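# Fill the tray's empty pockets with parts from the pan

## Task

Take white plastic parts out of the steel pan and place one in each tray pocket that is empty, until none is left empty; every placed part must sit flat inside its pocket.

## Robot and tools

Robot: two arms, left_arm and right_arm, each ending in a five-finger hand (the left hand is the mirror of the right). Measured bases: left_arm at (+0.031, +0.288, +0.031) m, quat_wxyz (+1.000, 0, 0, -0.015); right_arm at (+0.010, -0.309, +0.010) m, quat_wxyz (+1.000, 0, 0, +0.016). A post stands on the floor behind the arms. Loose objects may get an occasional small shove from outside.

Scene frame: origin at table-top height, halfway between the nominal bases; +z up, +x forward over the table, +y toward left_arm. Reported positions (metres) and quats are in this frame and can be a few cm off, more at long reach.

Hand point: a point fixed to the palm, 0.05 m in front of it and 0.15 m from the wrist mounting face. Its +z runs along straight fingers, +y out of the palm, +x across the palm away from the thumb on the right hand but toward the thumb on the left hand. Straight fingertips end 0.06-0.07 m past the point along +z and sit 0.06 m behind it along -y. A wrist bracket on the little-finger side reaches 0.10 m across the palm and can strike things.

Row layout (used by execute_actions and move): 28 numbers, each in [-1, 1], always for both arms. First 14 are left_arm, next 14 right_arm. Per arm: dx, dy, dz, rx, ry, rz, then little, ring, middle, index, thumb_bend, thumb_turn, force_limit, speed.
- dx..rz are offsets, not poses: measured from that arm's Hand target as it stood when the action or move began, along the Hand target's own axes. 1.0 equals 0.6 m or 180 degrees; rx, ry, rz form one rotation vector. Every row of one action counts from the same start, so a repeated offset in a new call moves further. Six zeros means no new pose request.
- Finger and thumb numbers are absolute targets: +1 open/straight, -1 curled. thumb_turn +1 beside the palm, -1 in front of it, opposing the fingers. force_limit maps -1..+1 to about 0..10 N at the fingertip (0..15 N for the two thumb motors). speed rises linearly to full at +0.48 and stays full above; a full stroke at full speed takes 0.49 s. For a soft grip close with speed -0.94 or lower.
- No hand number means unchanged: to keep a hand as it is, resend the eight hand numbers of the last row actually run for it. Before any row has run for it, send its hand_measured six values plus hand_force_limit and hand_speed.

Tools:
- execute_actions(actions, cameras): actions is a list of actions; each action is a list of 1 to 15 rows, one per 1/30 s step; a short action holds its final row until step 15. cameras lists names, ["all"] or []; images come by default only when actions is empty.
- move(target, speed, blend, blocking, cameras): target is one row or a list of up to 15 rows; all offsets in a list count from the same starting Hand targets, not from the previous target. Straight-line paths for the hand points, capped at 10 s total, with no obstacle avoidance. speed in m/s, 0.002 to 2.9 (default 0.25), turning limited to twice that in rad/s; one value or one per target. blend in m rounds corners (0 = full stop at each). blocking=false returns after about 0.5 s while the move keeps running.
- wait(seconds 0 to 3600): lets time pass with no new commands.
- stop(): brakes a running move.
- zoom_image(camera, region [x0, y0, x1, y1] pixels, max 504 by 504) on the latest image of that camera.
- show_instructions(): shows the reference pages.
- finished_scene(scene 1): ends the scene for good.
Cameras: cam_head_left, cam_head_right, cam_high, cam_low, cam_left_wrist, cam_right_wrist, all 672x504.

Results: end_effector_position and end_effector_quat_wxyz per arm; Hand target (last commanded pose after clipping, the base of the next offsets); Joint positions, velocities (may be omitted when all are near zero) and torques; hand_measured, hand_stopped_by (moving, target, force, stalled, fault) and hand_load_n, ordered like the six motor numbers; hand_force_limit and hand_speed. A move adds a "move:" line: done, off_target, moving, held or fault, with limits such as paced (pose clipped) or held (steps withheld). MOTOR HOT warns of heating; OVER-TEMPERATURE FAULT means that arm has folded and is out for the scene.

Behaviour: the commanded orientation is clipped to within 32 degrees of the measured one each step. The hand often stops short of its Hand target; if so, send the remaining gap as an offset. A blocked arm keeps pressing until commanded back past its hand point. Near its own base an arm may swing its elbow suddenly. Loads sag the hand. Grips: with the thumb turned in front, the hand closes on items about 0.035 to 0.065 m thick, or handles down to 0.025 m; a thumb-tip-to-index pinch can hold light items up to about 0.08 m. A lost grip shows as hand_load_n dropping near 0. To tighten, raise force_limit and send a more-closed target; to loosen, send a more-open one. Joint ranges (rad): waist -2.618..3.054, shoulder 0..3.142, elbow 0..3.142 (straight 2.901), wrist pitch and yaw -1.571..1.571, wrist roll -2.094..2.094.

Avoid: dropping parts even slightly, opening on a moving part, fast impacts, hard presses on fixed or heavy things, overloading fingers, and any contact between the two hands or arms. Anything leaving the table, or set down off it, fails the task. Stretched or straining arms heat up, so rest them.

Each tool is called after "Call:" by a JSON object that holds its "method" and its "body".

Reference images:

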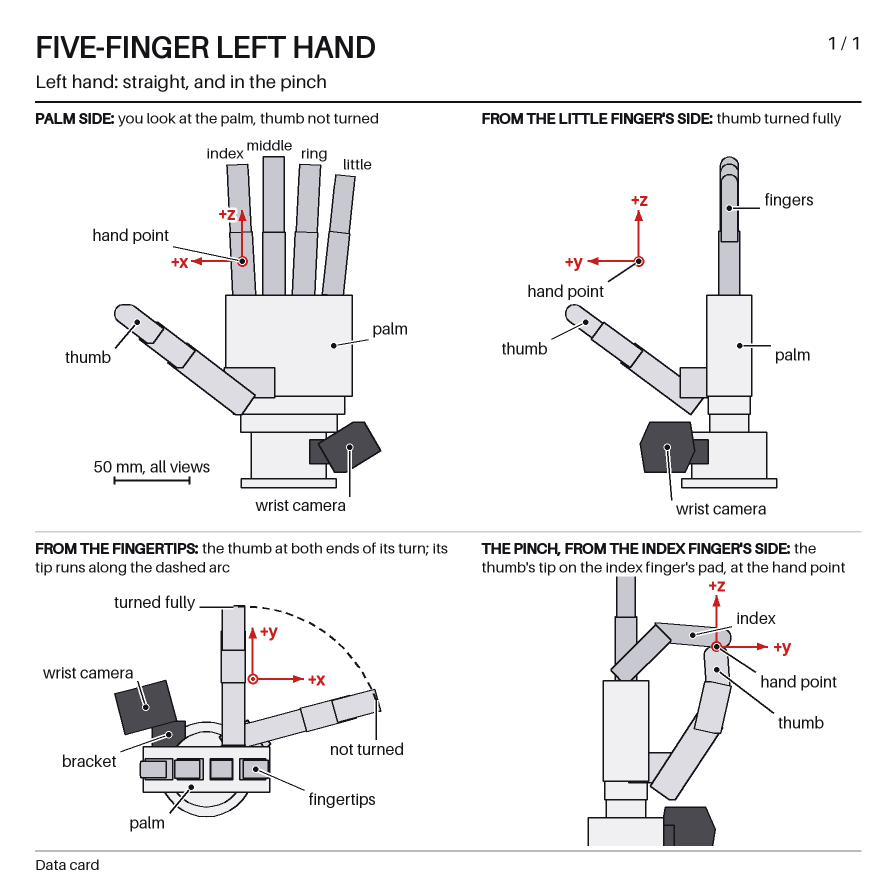

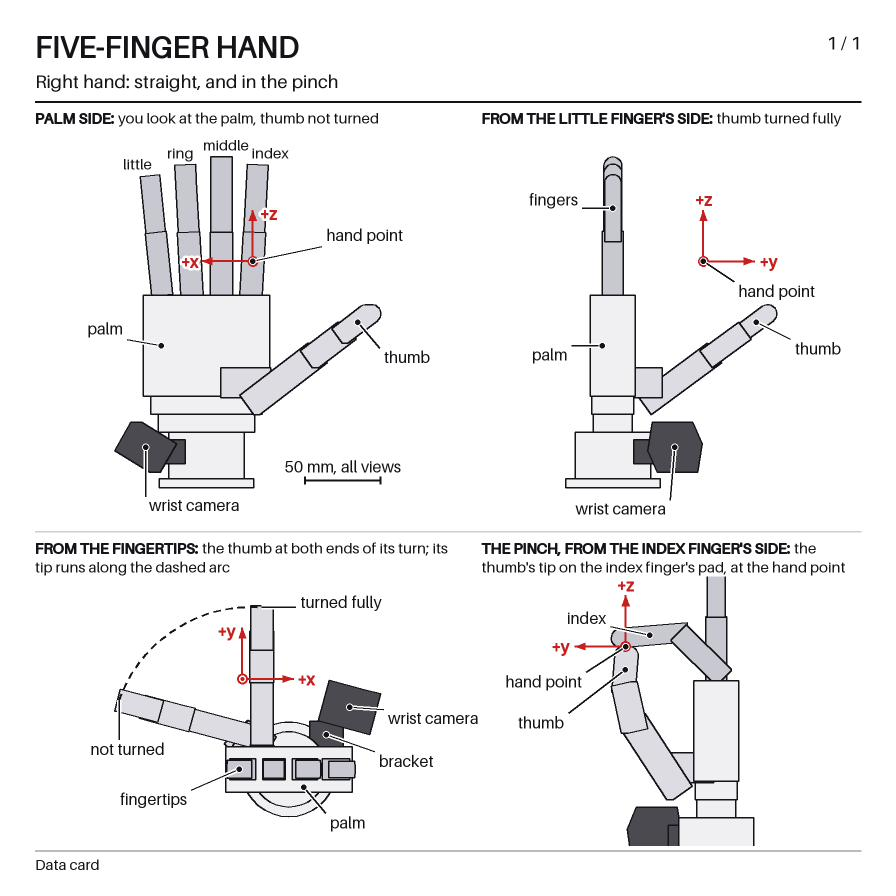

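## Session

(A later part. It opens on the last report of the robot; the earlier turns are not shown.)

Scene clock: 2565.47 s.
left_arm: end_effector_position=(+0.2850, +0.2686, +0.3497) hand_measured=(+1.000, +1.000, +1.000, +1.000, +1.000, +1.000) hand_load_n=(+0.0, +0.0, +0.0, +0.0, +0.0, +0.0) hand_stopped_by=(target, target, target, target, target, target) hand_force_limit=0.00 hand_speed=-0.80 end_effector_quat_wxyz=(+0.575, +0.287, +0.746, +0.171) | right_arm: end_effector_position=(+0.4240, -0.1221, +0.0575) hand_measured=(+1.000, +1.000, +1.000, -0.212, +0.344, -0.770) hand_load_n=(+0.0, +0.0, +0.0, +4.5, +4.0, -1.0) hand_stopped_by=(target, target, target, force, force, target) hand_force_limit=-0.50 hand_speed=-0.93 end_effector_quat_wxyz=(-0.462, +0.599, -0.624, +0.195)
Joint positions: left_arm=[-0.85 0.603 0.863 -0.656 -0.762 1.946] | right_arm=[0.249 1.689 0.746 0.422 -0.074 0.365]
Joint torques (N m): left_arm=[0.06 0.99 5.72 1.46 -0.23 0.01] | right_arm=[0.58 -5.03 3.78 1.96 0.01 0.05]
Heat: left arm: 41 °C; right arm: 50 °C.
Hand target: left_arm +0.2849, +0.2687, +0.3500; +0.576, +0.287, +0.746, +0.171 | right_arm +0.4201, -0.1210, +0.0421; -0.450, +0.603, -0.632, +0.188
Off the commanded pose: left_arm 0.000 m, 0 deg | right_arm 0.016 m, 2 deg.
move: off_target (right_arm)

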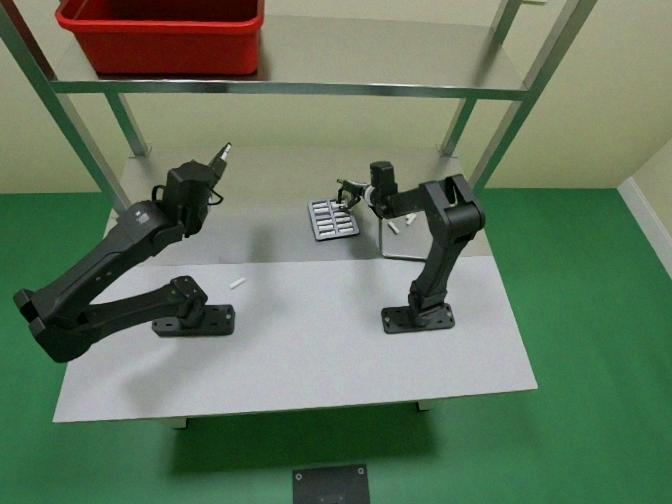

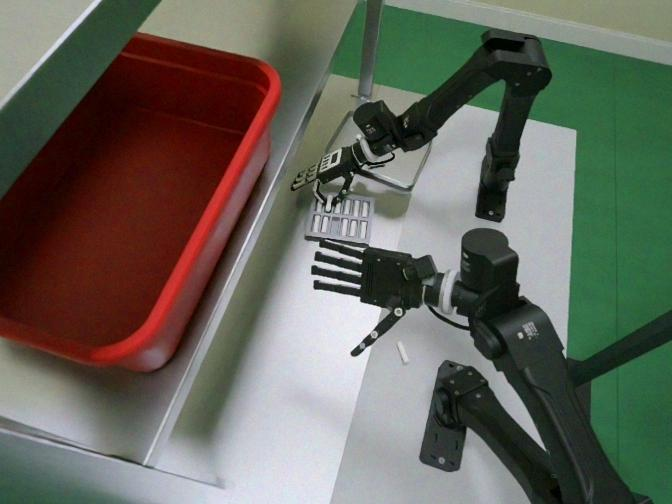

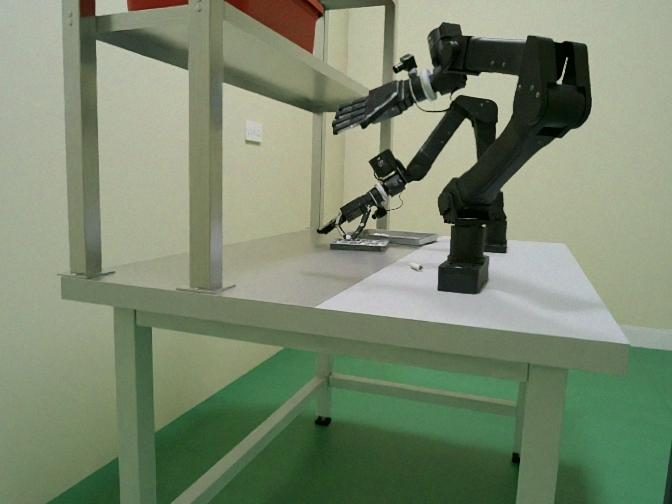

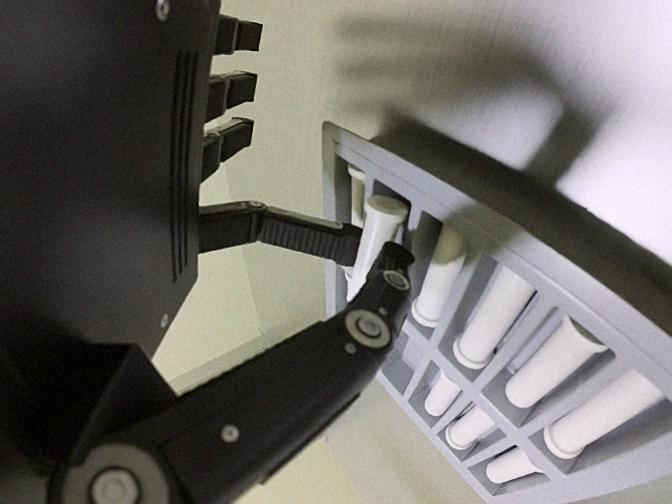

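Call:
{"method": "move", "body": {"target": [0,0,0,0,0,0,1,1,1,1,1,1,0,-0.8,-0.00119,-0.00544,-0.00386,-0.0333,0,0,1,1,1,-0.33,0.17,-0.77,-0.5,-0.93], "speed": 0.03, "cameras": ["cam_head_left","cam_high","cam_low","cam_right_wrist"]}}

Call:
{"method": "zoom_image", "body": {"camera": "cam_right_wrist", "region": [330, 160, 450, 250]}}

Call:
{"method": "zoom_image", "body": {"camera": "cam_high", "region": [316, 194, 344, 215]}}

Call:
{"method": "zoom_image", "body": {"camera": "cam_head_left", "region": [326, 196, 350, 214]}}

Call:
{"method": "zoom_image", "body": {"camera": "cam_low", "region": [334, 232, 362, 253]}}

Scene clock: 2611.83 s.
left_arm: end_effector_position=(+0.2850, +0.2686, +0.3497) hand_measured=(+1.000, +1.000, +1.000, +1.000, +1.000, +1.000) hand_load_n=(+0.0, +0.0, +0.0, +0.0, +0.0, +0.0) hand_stopped_by=(target, target, target, target, target, target) hand_force_limit=0.00 hand_speed=-0.80 end_effector_quat_wxyz=(+0.575, +0.287, +0.746, +0.171) | right_arm: end_effector_position=(+0.4223, -0.1188, +0.0588) hand_measured=(+1.000, +1.000, +1.000, -0.212, +0.344, -0.770) hand_load_n=(+0.0, +0.0, -0.5, +4.5, +3.5, -1.0) hand_stopped_by=(target, target, target, force, force, target) hand_force_limit=-0.50 hand_speed=-0.93 end_effector_quat_wxyz=(-0.435, +0.618, -0.634, +0.164)
Joint positions: left_arm=[-0.85 0.603 0.863 -0.656 -0.762 1.946] | right_arm=[0.24 1.701 0.847 0.245 -0.116 0.358]
Joint torques (N m): left_arm=[0.08 1.01 5.74 1.46 -0.23 0.02] | right_arm=[-0.57 -5.59 5.5 1.55 -0.14 -0.1]
Heat: left arm: 41 °C; right arm: 48 °C.
Hand target: left_arm +0.2849, +0.2687, +0.3500; +0.576, +0.287, +0.746, +0.171 | right_arm +0.4202, -0.1218, +0.0461; -0.418, +0.625, -0.641, +0.155
Off the commanded pose: left_arm 0.000 m, 0 deg | right_arm 0.013 m, 2 deg.
move: off_target (right_arm)

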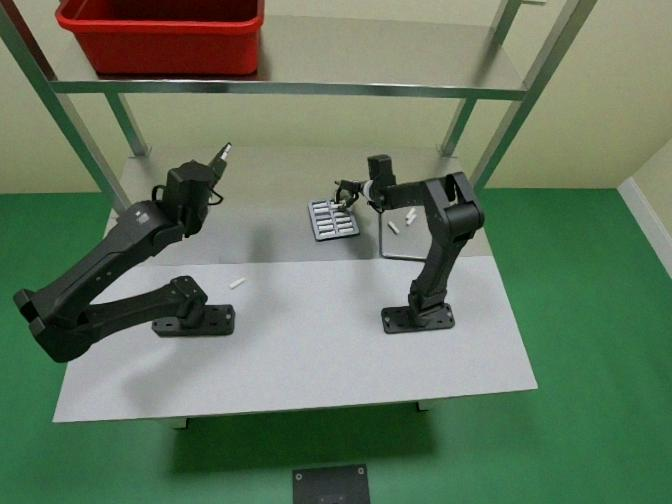

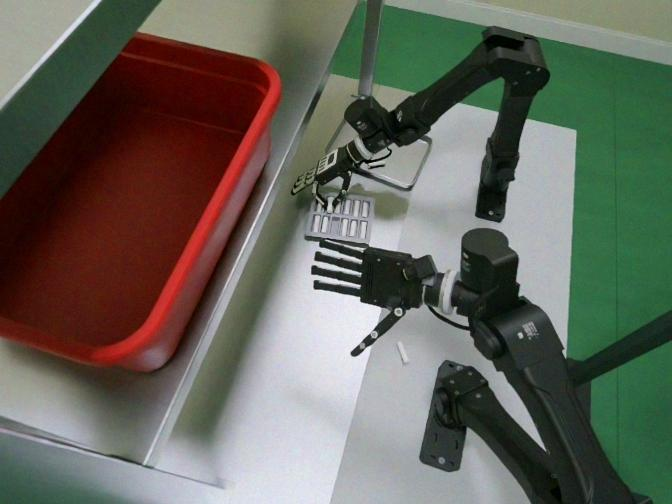

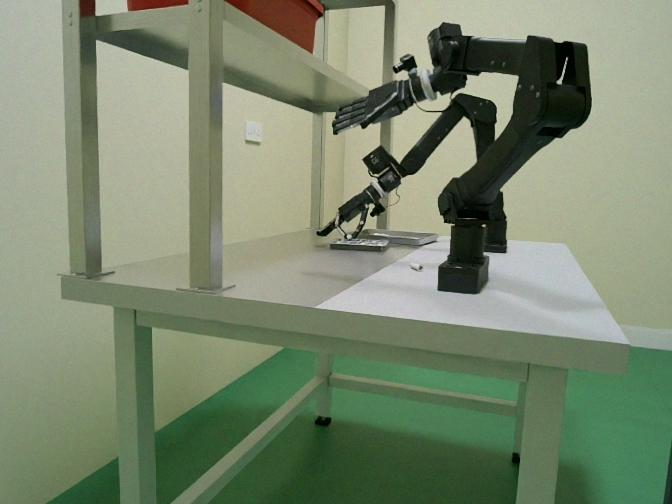

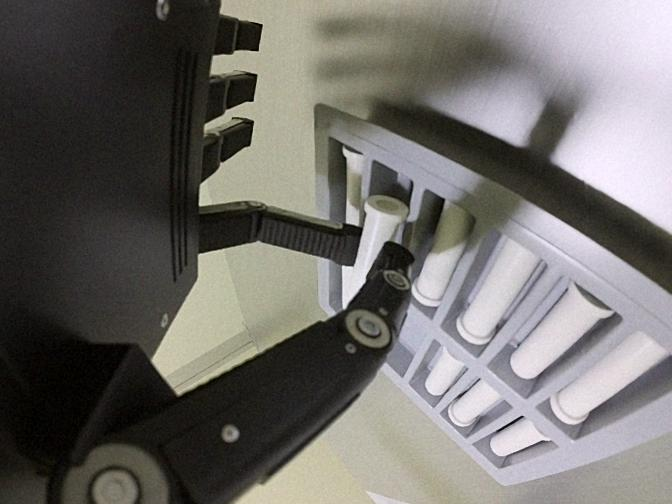

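Scaled by 4.200 from the camera's image (finer frame: 960x720).

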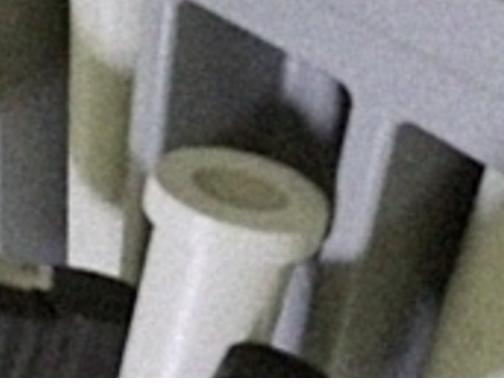

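Scaled by 18.000 from the camera's image (finer frame: 960x720).

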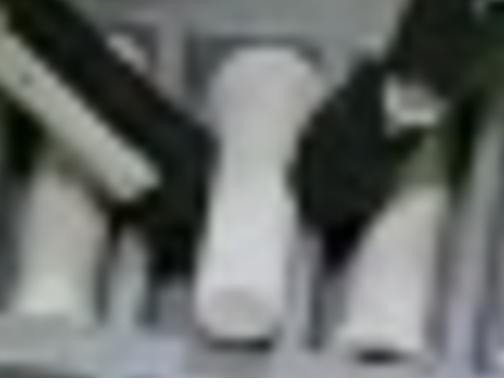

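Scaled by 21.000 from the camera's image (finer frame: 960x720).

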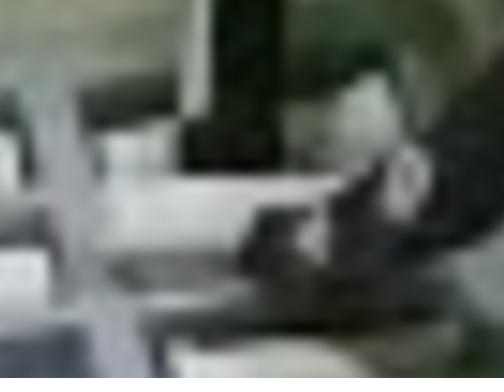

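Scaled by 18.000 from the camera's image (finer frame: 960x720).

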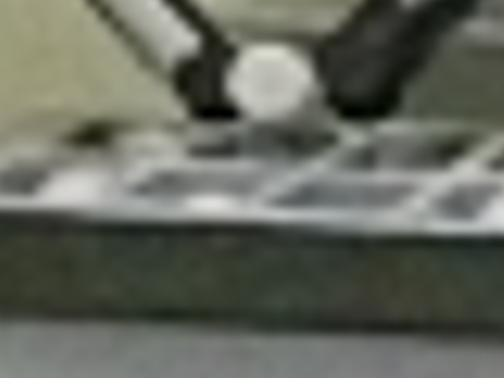

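Call:
{"method": "move", "body": {"target": [0,0,0,0,0,0,1,1,1,1,1,1,0,-0.8,0.00934,0.00022,0.00356,0,0,0,1,1,1,-0.33,0.17,-0.77,-0.5,-0.93], "speed": 0.03, "cameras": ["cam_head_left","cam_high","cam_low","cam_right_wrist"]}}

Call:
{"method": "zoom_image", "body": {"camera": "cam_right_wrist", "region": [330, 160, 450, 250]}}

Call:
{"method": "zoom_image", "body": {"camera": "cam_high", "region": [316, 194, 344, 215]}}

Call:
{"method": "zoom_image", "body": {"camera": "cam_head_left", "region": [326, 196, 350, 214]}}

Call:
{"method": "zoom_image", "body": {"camera": "cam_low", "region": [334, 232, 362, 253]}}

Scene clock: 2626.70 s.
left_arm: end_effector_position=(+0.2850, +0.2686, +0.3497) hand_measured=(+1.000, +1.000, +1.000, +1.000, +1.000, +1.000) hand_load_n=(+0.0, +0.0, +0.0, +0.0, +0.0, +0.0) hand_stopped_by=(target, target, target, target, target, target) hand_force_limit=0.00 hand_speed=-0.80 end_effector_quat_wxyz=(+0.575, +0.287, +0.746, +0.171) | right_arm: end_effector_position=(+0.4230, -0.1231, +0.0552) hand_measured=(+1.000, +1.000, +1.000, -0.212, +0.344, -0.770) hand_load_n=(+0.0, +0.0, +0.0, +4.0, +3.5, -1.0) hand_stopped_by=(target, target, target, force, force, target) hand_force_limit=-0.50 hand_speed=-0.93 end_effector_quat_wxyz=(-0.432, +0.619, -0.635, +0.160)
Joint positions: left_arm=[-0.85 0.603 0.863 -0.656 -0.762 1.946] | right_arm=[0.225 1.711 0.848 0.245 -0.132 0.35]
Joint torques (N m): left_arm=[0.09 0.98 5.72 1.47 -0.23 0.01] | right_arm=[-0.54 -5.45 5.3 1.65 -0.11 -0.11]
Heat: left arm: 41 °C; right arm: 47 °C.
Hand target: left_arm +0.2849, +0.2687, +0.3500; +0.576, +0.287, +0.746, +0.171 | right_arm +0.4223, -0.1262, +0.0427; -0.418, +0.625, -0.641, +0.155
Off the commanded pose: left_arm 0.000 m, 0 deg | right_arm 0.013 m, 2 deg.
move: off_target (right_arm)

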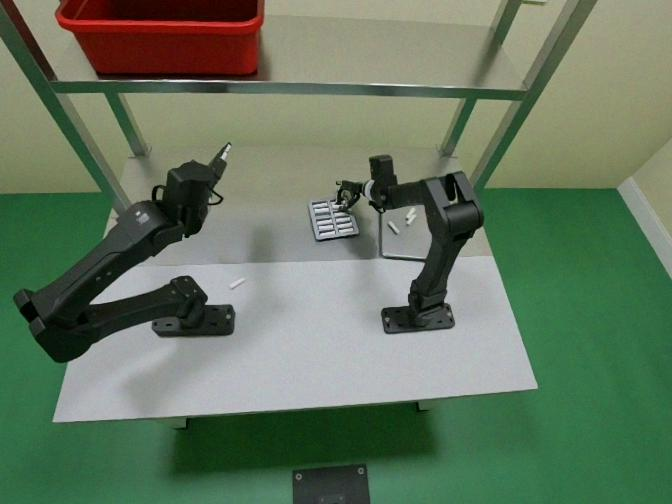

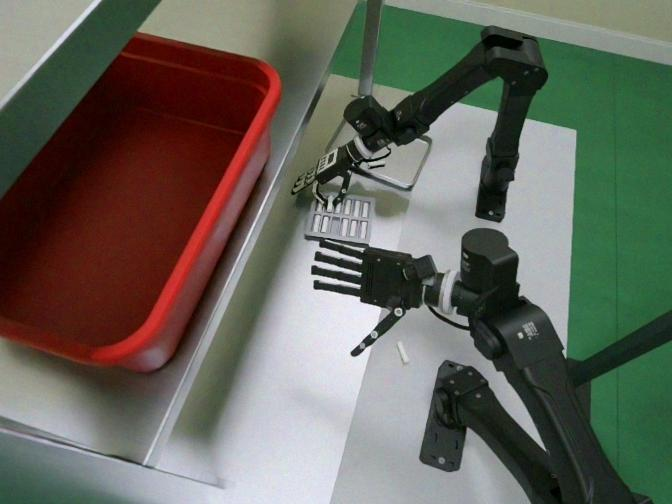

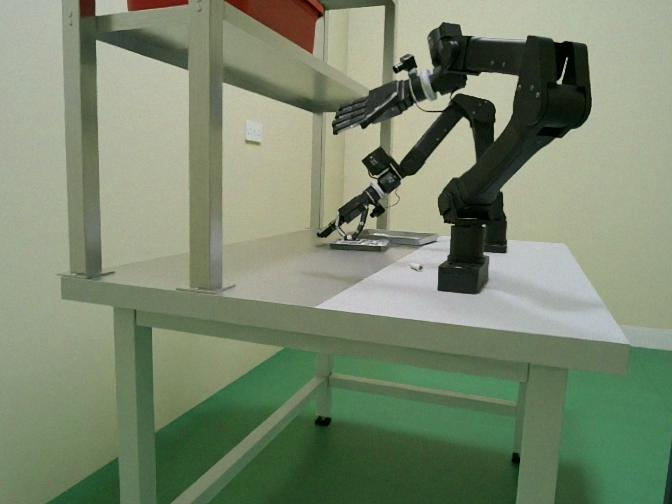

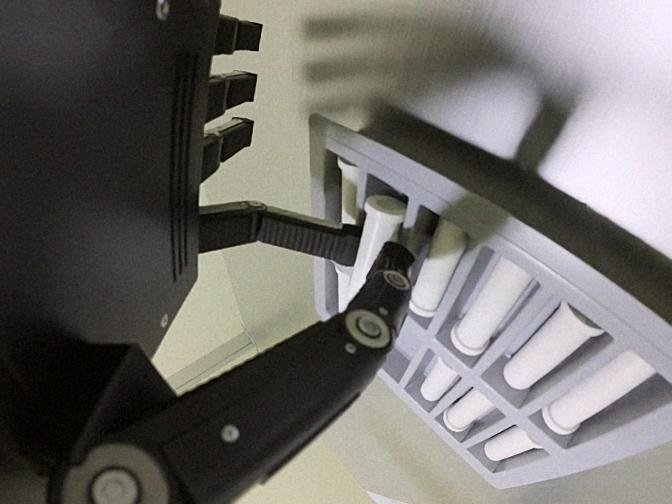

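Scaled by 4.200 from the camera's image (finer frame: 960x720).

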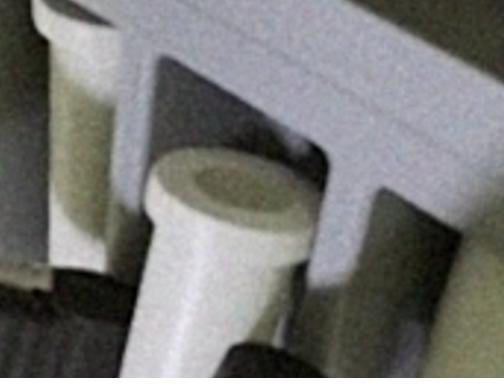

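Scaled by 18.000 from the camera's image (finer frame: 960x720).

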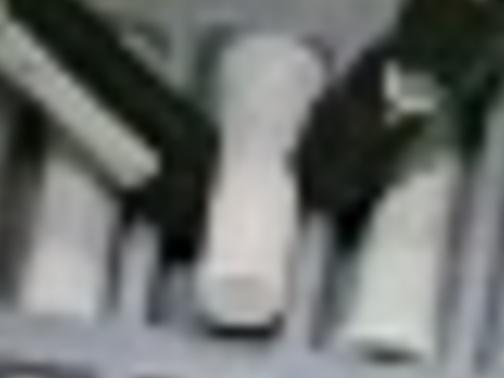

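Scaled by 21.000 from the camera's image (finer frame: 960x720).

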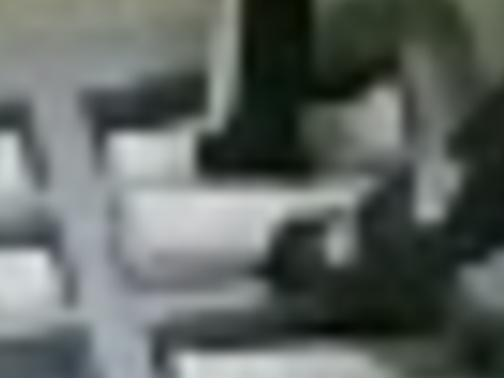

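Scaled by 18.000 from the camera's image (finer frame: 960x720).

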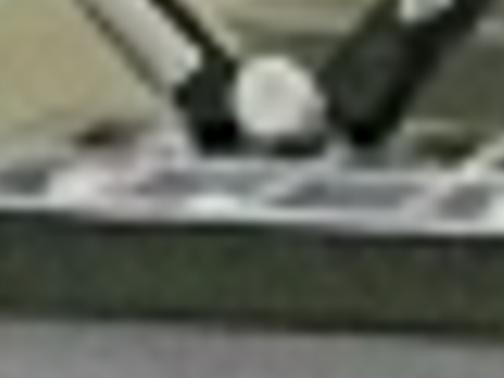

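Call:
{"method": "move", "body": {"target": [0,0,0,0,0,0,1,1,1,1,1,1,0,-0.8,-0.0087,-0.02446,-0.01366,0,0,0,1,1,1,-0.33,0.17,-0.77,-0.5,-0.93], "speed": 0.03, "cameras": ["cam_head_left","cam_high","cam_low","cam_right_wrist"]}}

Call:
{"method": "zoom_image", "body": {"camera": "cam_right_wrist", "region": [330, 160, 450, 250]}}

Call:
{"method": "zoom_image", "body": {"camera": "cam_high", "region": [316, 194, 344, 215]}}

Call:
{"method": "zoom_image", "body": {"camera": "cam_head_left", "region": [326, 196, 350, 214]}}

Call:
{"method": "zoom_image", "body": {"camera": "cam_low", "region": [334, 232, 362, 253]}}

Scene clock: 2648.47 s.
left_arm: end_effector_position=(+0.2850, +0.2686, +0.3497) hand_measured=(+1.000, +1.000, +1.000, +1.000, +1.000, +1.000) hand_load_n=(+0.0, +0.0, +0.0, +0.0, +0.0, +0.0) hand_stopped_by=(target, target, target, target, target, target) hand_force_limit=0.00 hand_speed=-0.80 end_effector_quat_wxyz=(+0.575, +0.287, +0.746, +0.171) | right_arm: end_effector_position=(+0.4252, -0.1231, +0.0603) hand_measured=(+1.000, +1.000, +1.000, -0.212, +0.344, -0.770) hand_load_n=(+0.0, +0.0, +0.0, +4.5, +4.0, -1.0) hand_stopped_by=(target, target, target, force, force, target) hand_force_limit=-0.50 hand_speed=-0.93 end_effector_quat_wxyz=(-0.423, +0.623, -0.639, +0.156)
Joint positions: left_arm=[-0.85 0.603 0.863 -0.656 -0.762 1.946] | right_arm=[0.223 1.711 0.893 0.177 -0.132 0.346]
Joint torques (N m): left_arm=[0.08 0.99 5.74 1.46 -0.23 0.02] | right_arm=[-0.72 -7.86 5.59 1.54 -0.13 -0.1]
Heat: left arm: 41 °C; right arm: 46 °C.
Hand target: left_arm +0.2849, +0.2687, +0.3500; +0.576, +0.287, +0.746, +0.171 | right_arm +0.4255, -0.1266, +0.0599; -0.417, +0.625, -0.641, +0.155
Off the commanded pose: left_arm 0.000 m, 0 deg | right_arm 0.003 m, 1 deg.
move: done

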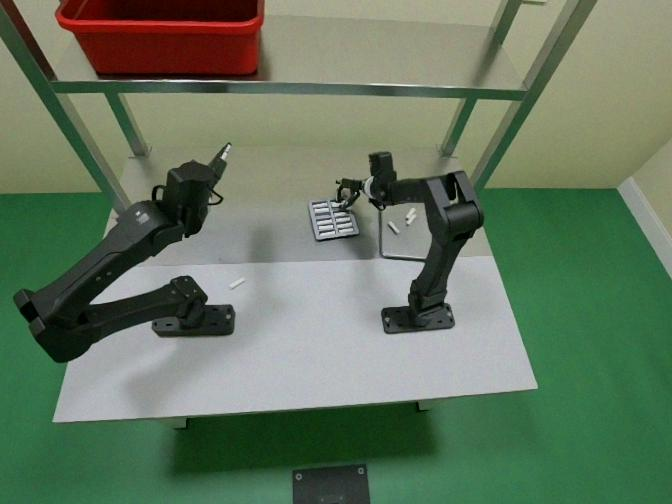

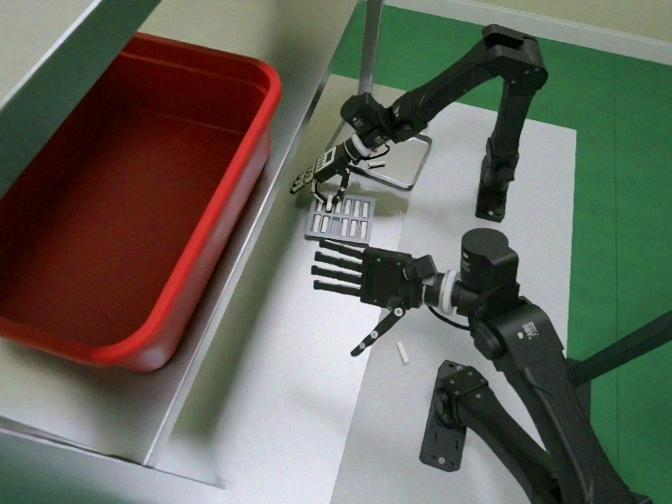

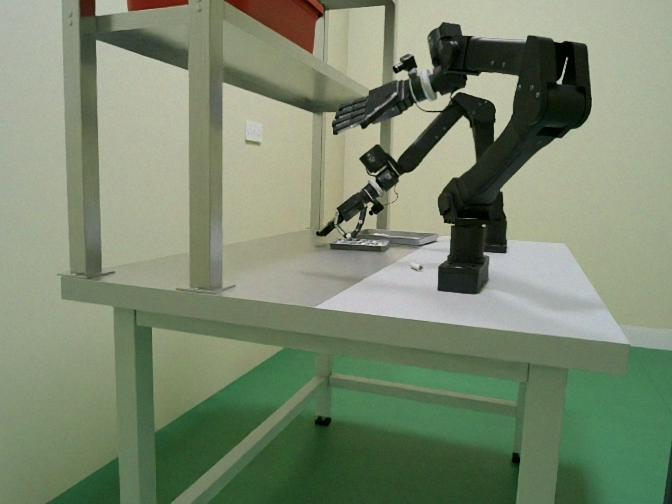

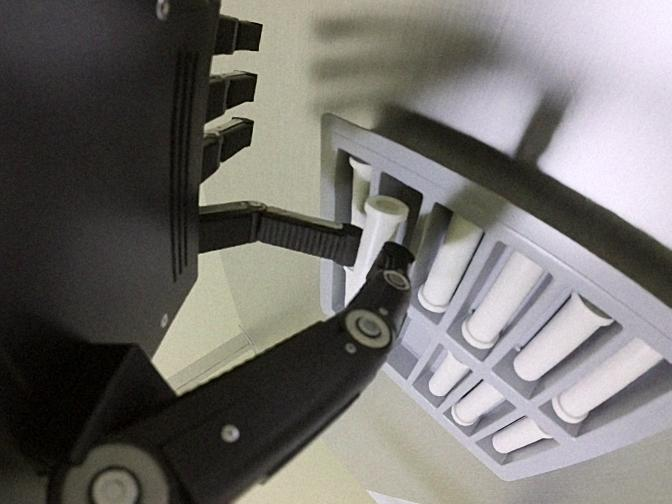

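Scaled by 4.200 from the camera's image (finer frame: 960x720).

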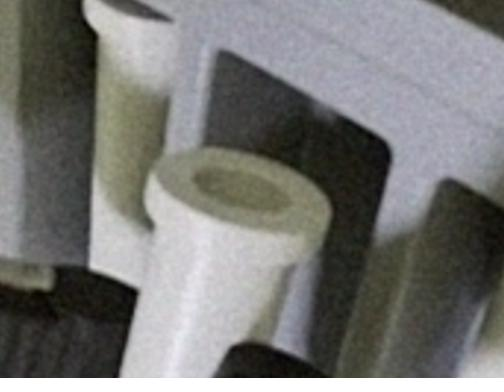

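Scaled by 18.000 from the camera's image (finer frame: 960x720).

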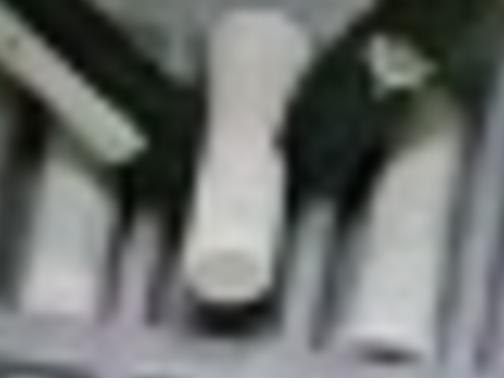

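Scaled by 21.000 from the camera's image (finer frame: 960x720).

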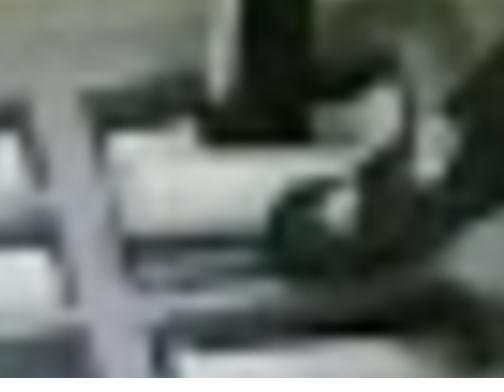

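Scaled by 18.000 from the camera's image (finer frame: 960x720).

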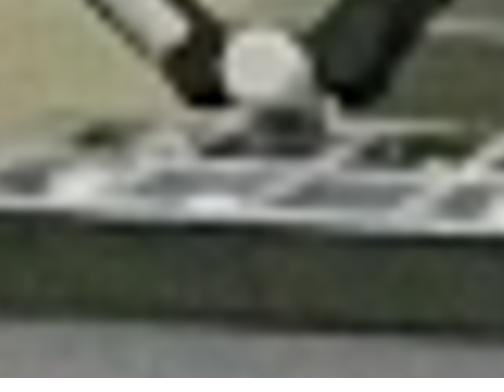

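Call:
{"method": "move", "body": {"target": [0,0,0,0,0,0,1,1,1,1,1,1,0,-0.8,0.01068,0.01599,0.00939,0,0,0,1,1,1,-0.33,0.17,-0.77,-0.5,-0.93], "speed": 0.03, "cameras": ["cam_head_left","cam_high","cam_low","cam_right_wrist"]}}

Call:
{"method": "zoom_image", "body": {"camera": "cam_right_wrist", "region": [330, 160, 450, 250]}}

Call:
{"method": "zoom_image", "body": {"camera": "cam_high", "region": [316, 194, 344, 215]}}

Call:
{"method": "zoom_image", "body": {"camera": "cam_head_left", "region": [326, 196, 350, 214]}}

Call:
{"method": "zoom_image", "body": {"camera": "cam_low", "region": [334, 232, 362, 253]}}

Scene clock: 2676.97 s.
left_arm: end_effector_position=(+0.2850, +0.2686, +0.3497) hand_measured=(+1.000, +1.000, +1.000, +1.000, +1.000, +1.000) hand_load_n=(+0.0, +0.0, +0.0, +0.0, +0.5, +0.0) hand_stopped_by=(target, target, target, target, target, target) hand_force_limit=0.00 hand_speed=-0.80 end_effector_quat_wxyz=(+0.575, +0.287, +0.746, +0.171) | right_arm: end_effector_position=(+0.4290, -0.1253, +0.0630) hand_measured=(+1.000, +1.000, +1.000, -0.212, +0.344, -0.770) hand_load_n=(+0.0, +0.0, +0.0, +4.0, +3.5, -1.0) hand_stopped_by=(target, target, target, force, force, target) hand_force_limit=-0.50 hand_speed=-0.93 end_effector_quat_wxyz=(-0.429, +0.621, -0.636, +0.161)
Joint positions: left_arm=[-0.85 0.603 0.863 -0.656 -0.762 1.946] | right_arm=[0.216 1.711 0.893 0.192 -0.135 0.342]
Joint torques (N m): left_arm=[0.08 0.99 5.75 1.46 -0.23 0.02] | right_arm=[-0.57 -6.27 3.17 1.93 -0.15 -0.1]
Heat: left arm: 41 °C; right arm: 45 °C.
Hand target: left_arm +0.2849, +0.2687, +0.3500; +0.576, +0.287, +0.746, +0.171 | right_arm +0.4240, -0.1290, +0.0474; -0.418, +0.625, -0.641, +0.155
Off the commanded pose: left_arm 0.000 m, 0 deg | right_arm 0.017 m, 2 deg.
move: off_target (right_arm)

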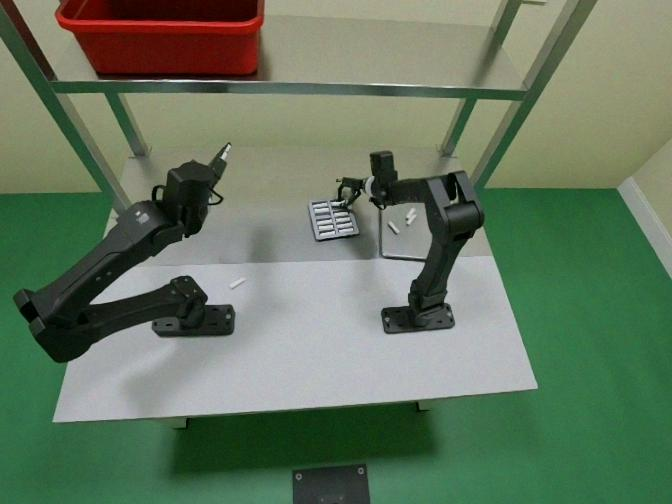

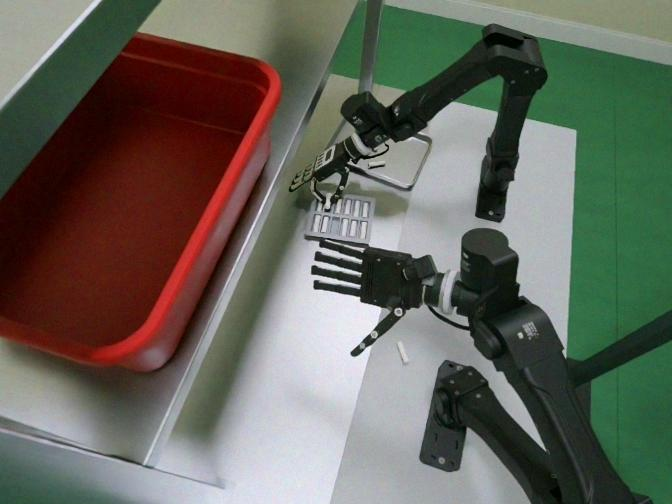

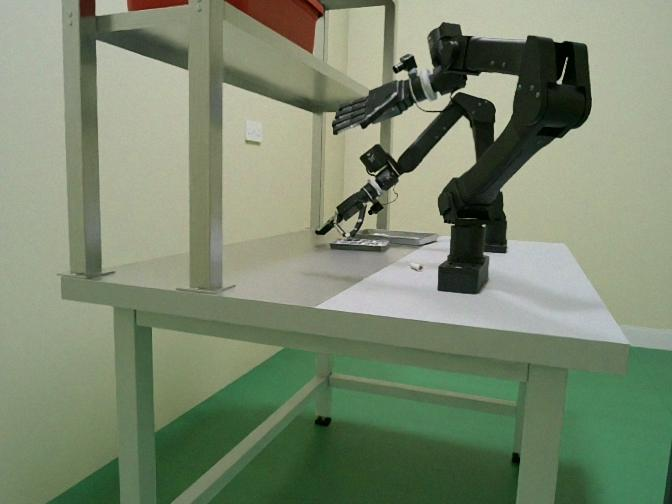

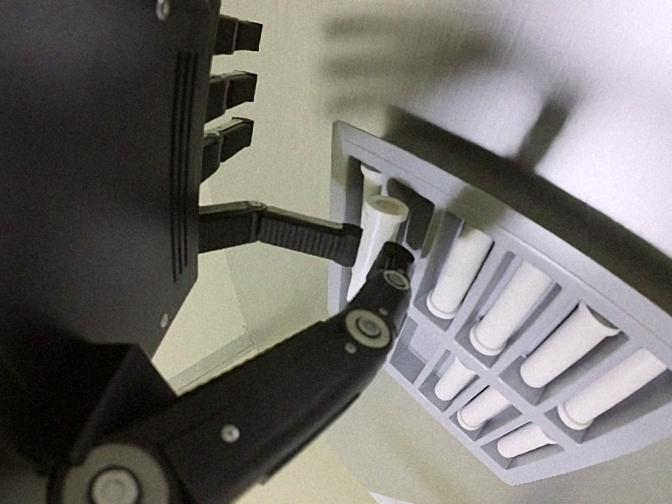

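Scaled by 4.200 from the camera's image (finer frame: 960x720).

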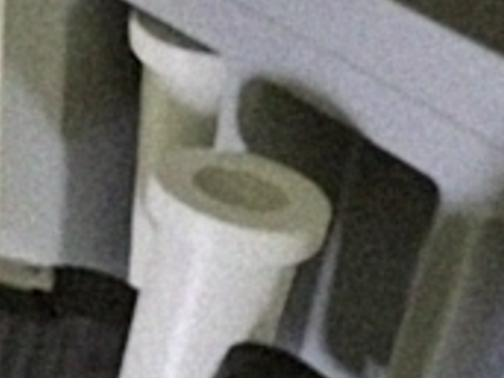

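Scaled by 18.000 from the camera's image (finer frame: 960x720).

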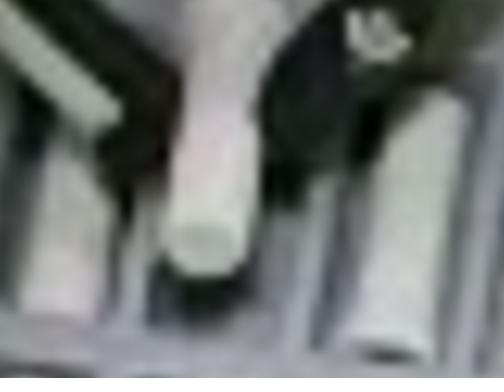

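Scaled by 21.000 from the camera's image (finer frame: 960x720).

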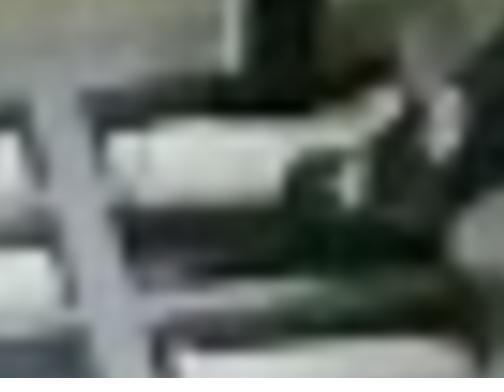

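Scaled by 18.000 from the camera's image (finer frame: 960x720).

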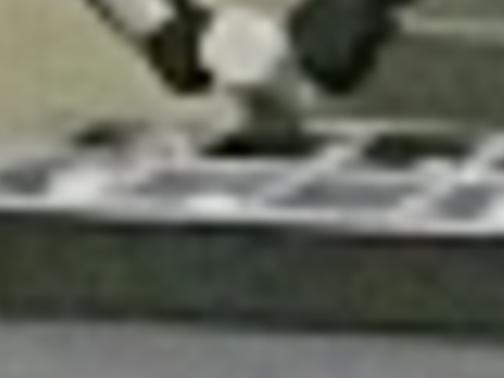

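Call:
{"method": "move", "body": {"target": [0,0,0,0,0,0,1,1,1,1,1,1,0,-0.8,0.00263,0.00713,0.00381,0,0,0,1,1,1,-0.33,0.17,-0.77,-0.5,-0.93], "speed": 0.03, "cameras": ["cam_head_left","cam_high","cam_low","cam_right_wrist"]}}

Call:
{"method": "zoom_image", "body": {"camera": "cam_right_wrist", "region": [330, 160, 450, 250]}}

Call:
{"method": "zoom_image", "body": {"camera": "cam_high", "region": [316, 194, 344, 215]}}

Call:
{"method": "zoom_image", "body": {"camera": "cam_head_left", "region": [326, 196, 350, 214]}}

Call:
{"method": "zoom_image", "body": {"camera": "cam_low", "region": [334, 232, 362, 253]}}

Scene clock: 2686.60 s.
left_arm: end_effector_position=(+0.2850, +0.2686, +0.3497) hand_measured=(+1.000, +1.000, +1.000, +1.000, +1.000, +1.000) hand_load_n=(+0.0, +0.0, +0.0, +0.0, +0.0, +0.0) hand_stopped_by=(target, target, target, target, target, target) hand_force_limit=0.00 hand_speed=-0.80 end_effector_quat_wxyz=(+0.575, +0.287, +0.746, +0.171) | right_arm: end_effector_position=(+0.4284, -0.1253, +0.0613) hand_measured=(+1.000, +1.000, +1.000, -0.212, +0.344, -0.770) hand_load_n=(+0.0, +0.0, +0.0, +4.5, +3.5, -1.0) hand_stopped_by=(target, target, target, force, force, target) hand_force_limit=-0.50 hand_speed=-0.93 end_effector_quat_wxyz=(-0.432, +0.620, -0.635, +0.162)
Joint positions: left_arm=[-0.85 0.603 0.863 -0.656 -0.762 1.946] | right_arm=[0.216 1.711 0.879 0.214 -0.136 0.342]
Joint torques (N m): left_arm=[0.08 1.01 5.74 1.47 -0.23 0.02] | right_arm=[-0.53 -5.63 3.17 1.94 -0.14 -0.1]
Heat: left arm: 41 °C; right arm: 46 °C.
Hand target: left_arm +0.2849, +0.2687, +0.3500; +0.576, +0.287, +0.746, +0.171 | right_arm +0.4230, -0.1289, +0.0426; -0.418, +0.625, -0.641, +0.155
Off the commanded pose: left_arm 0.000 m, 0 deg | right_arm 0.020 m, 2 deg.
move: off_target (right_arm)

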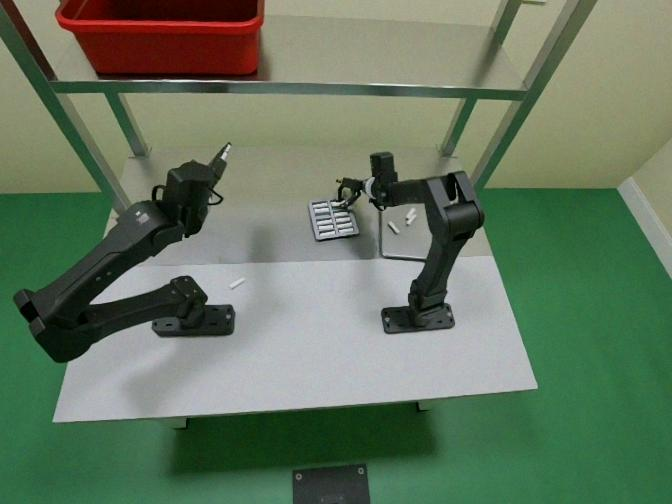

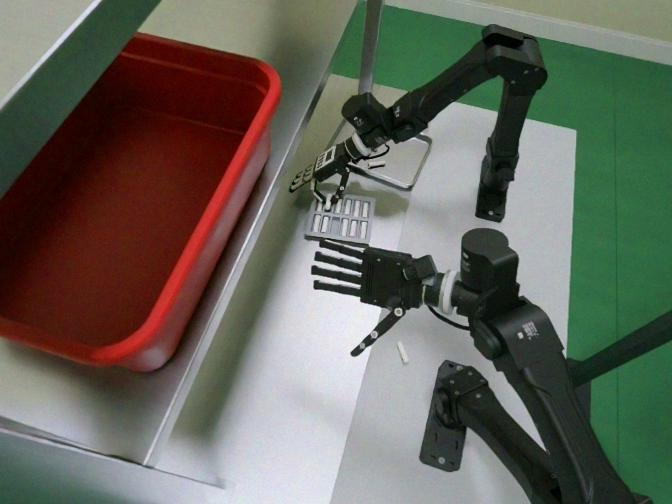

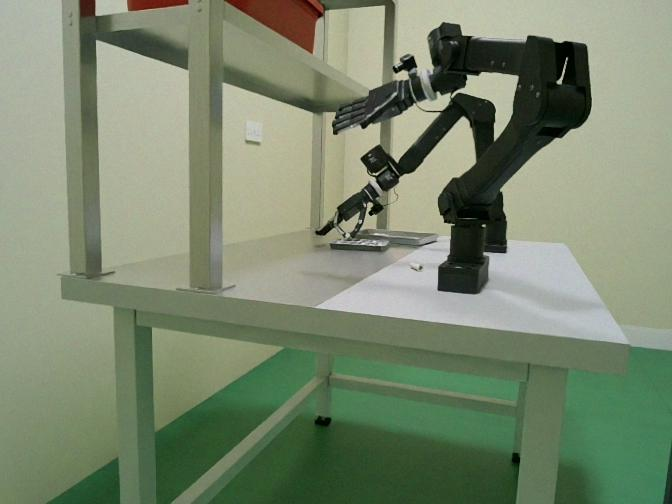

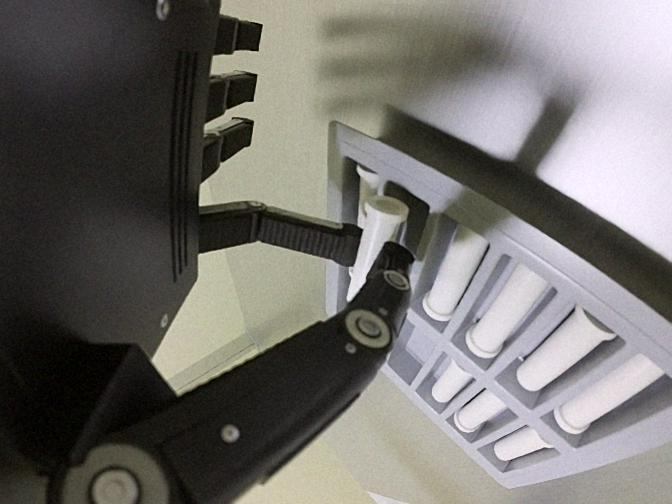

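Scaled by 4.200 from the camera's image (finer frame: 960x720).

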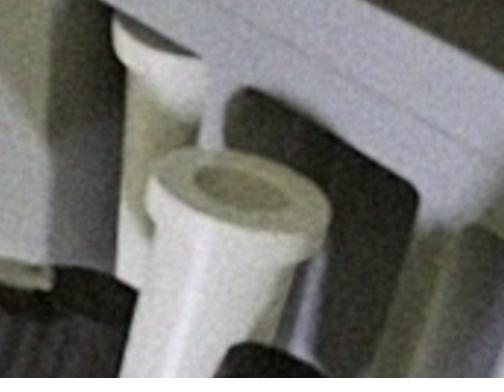

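Scaled by 18.000 from the camera's image (finer frame: 960x720).

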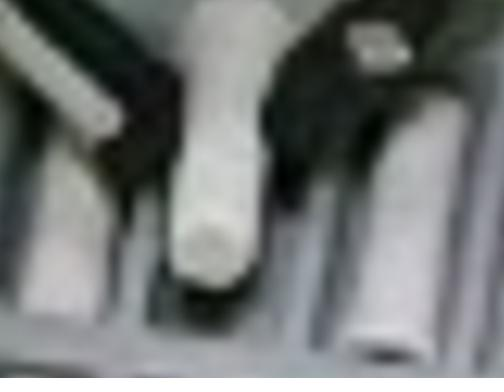

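Scaled by 21.000 from the camera's image (finer frame: 960x720).

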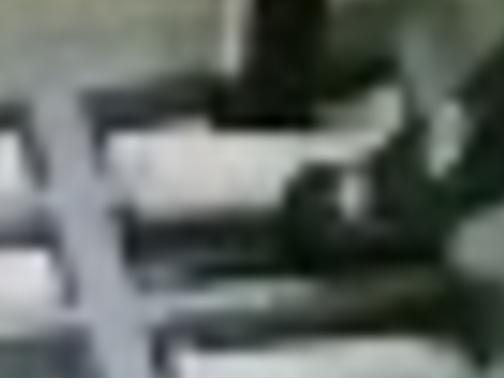

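Scaled by 18.000 from the camera's image (finer frame: 960x720).

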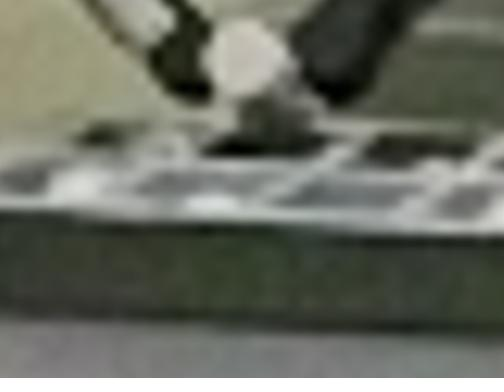

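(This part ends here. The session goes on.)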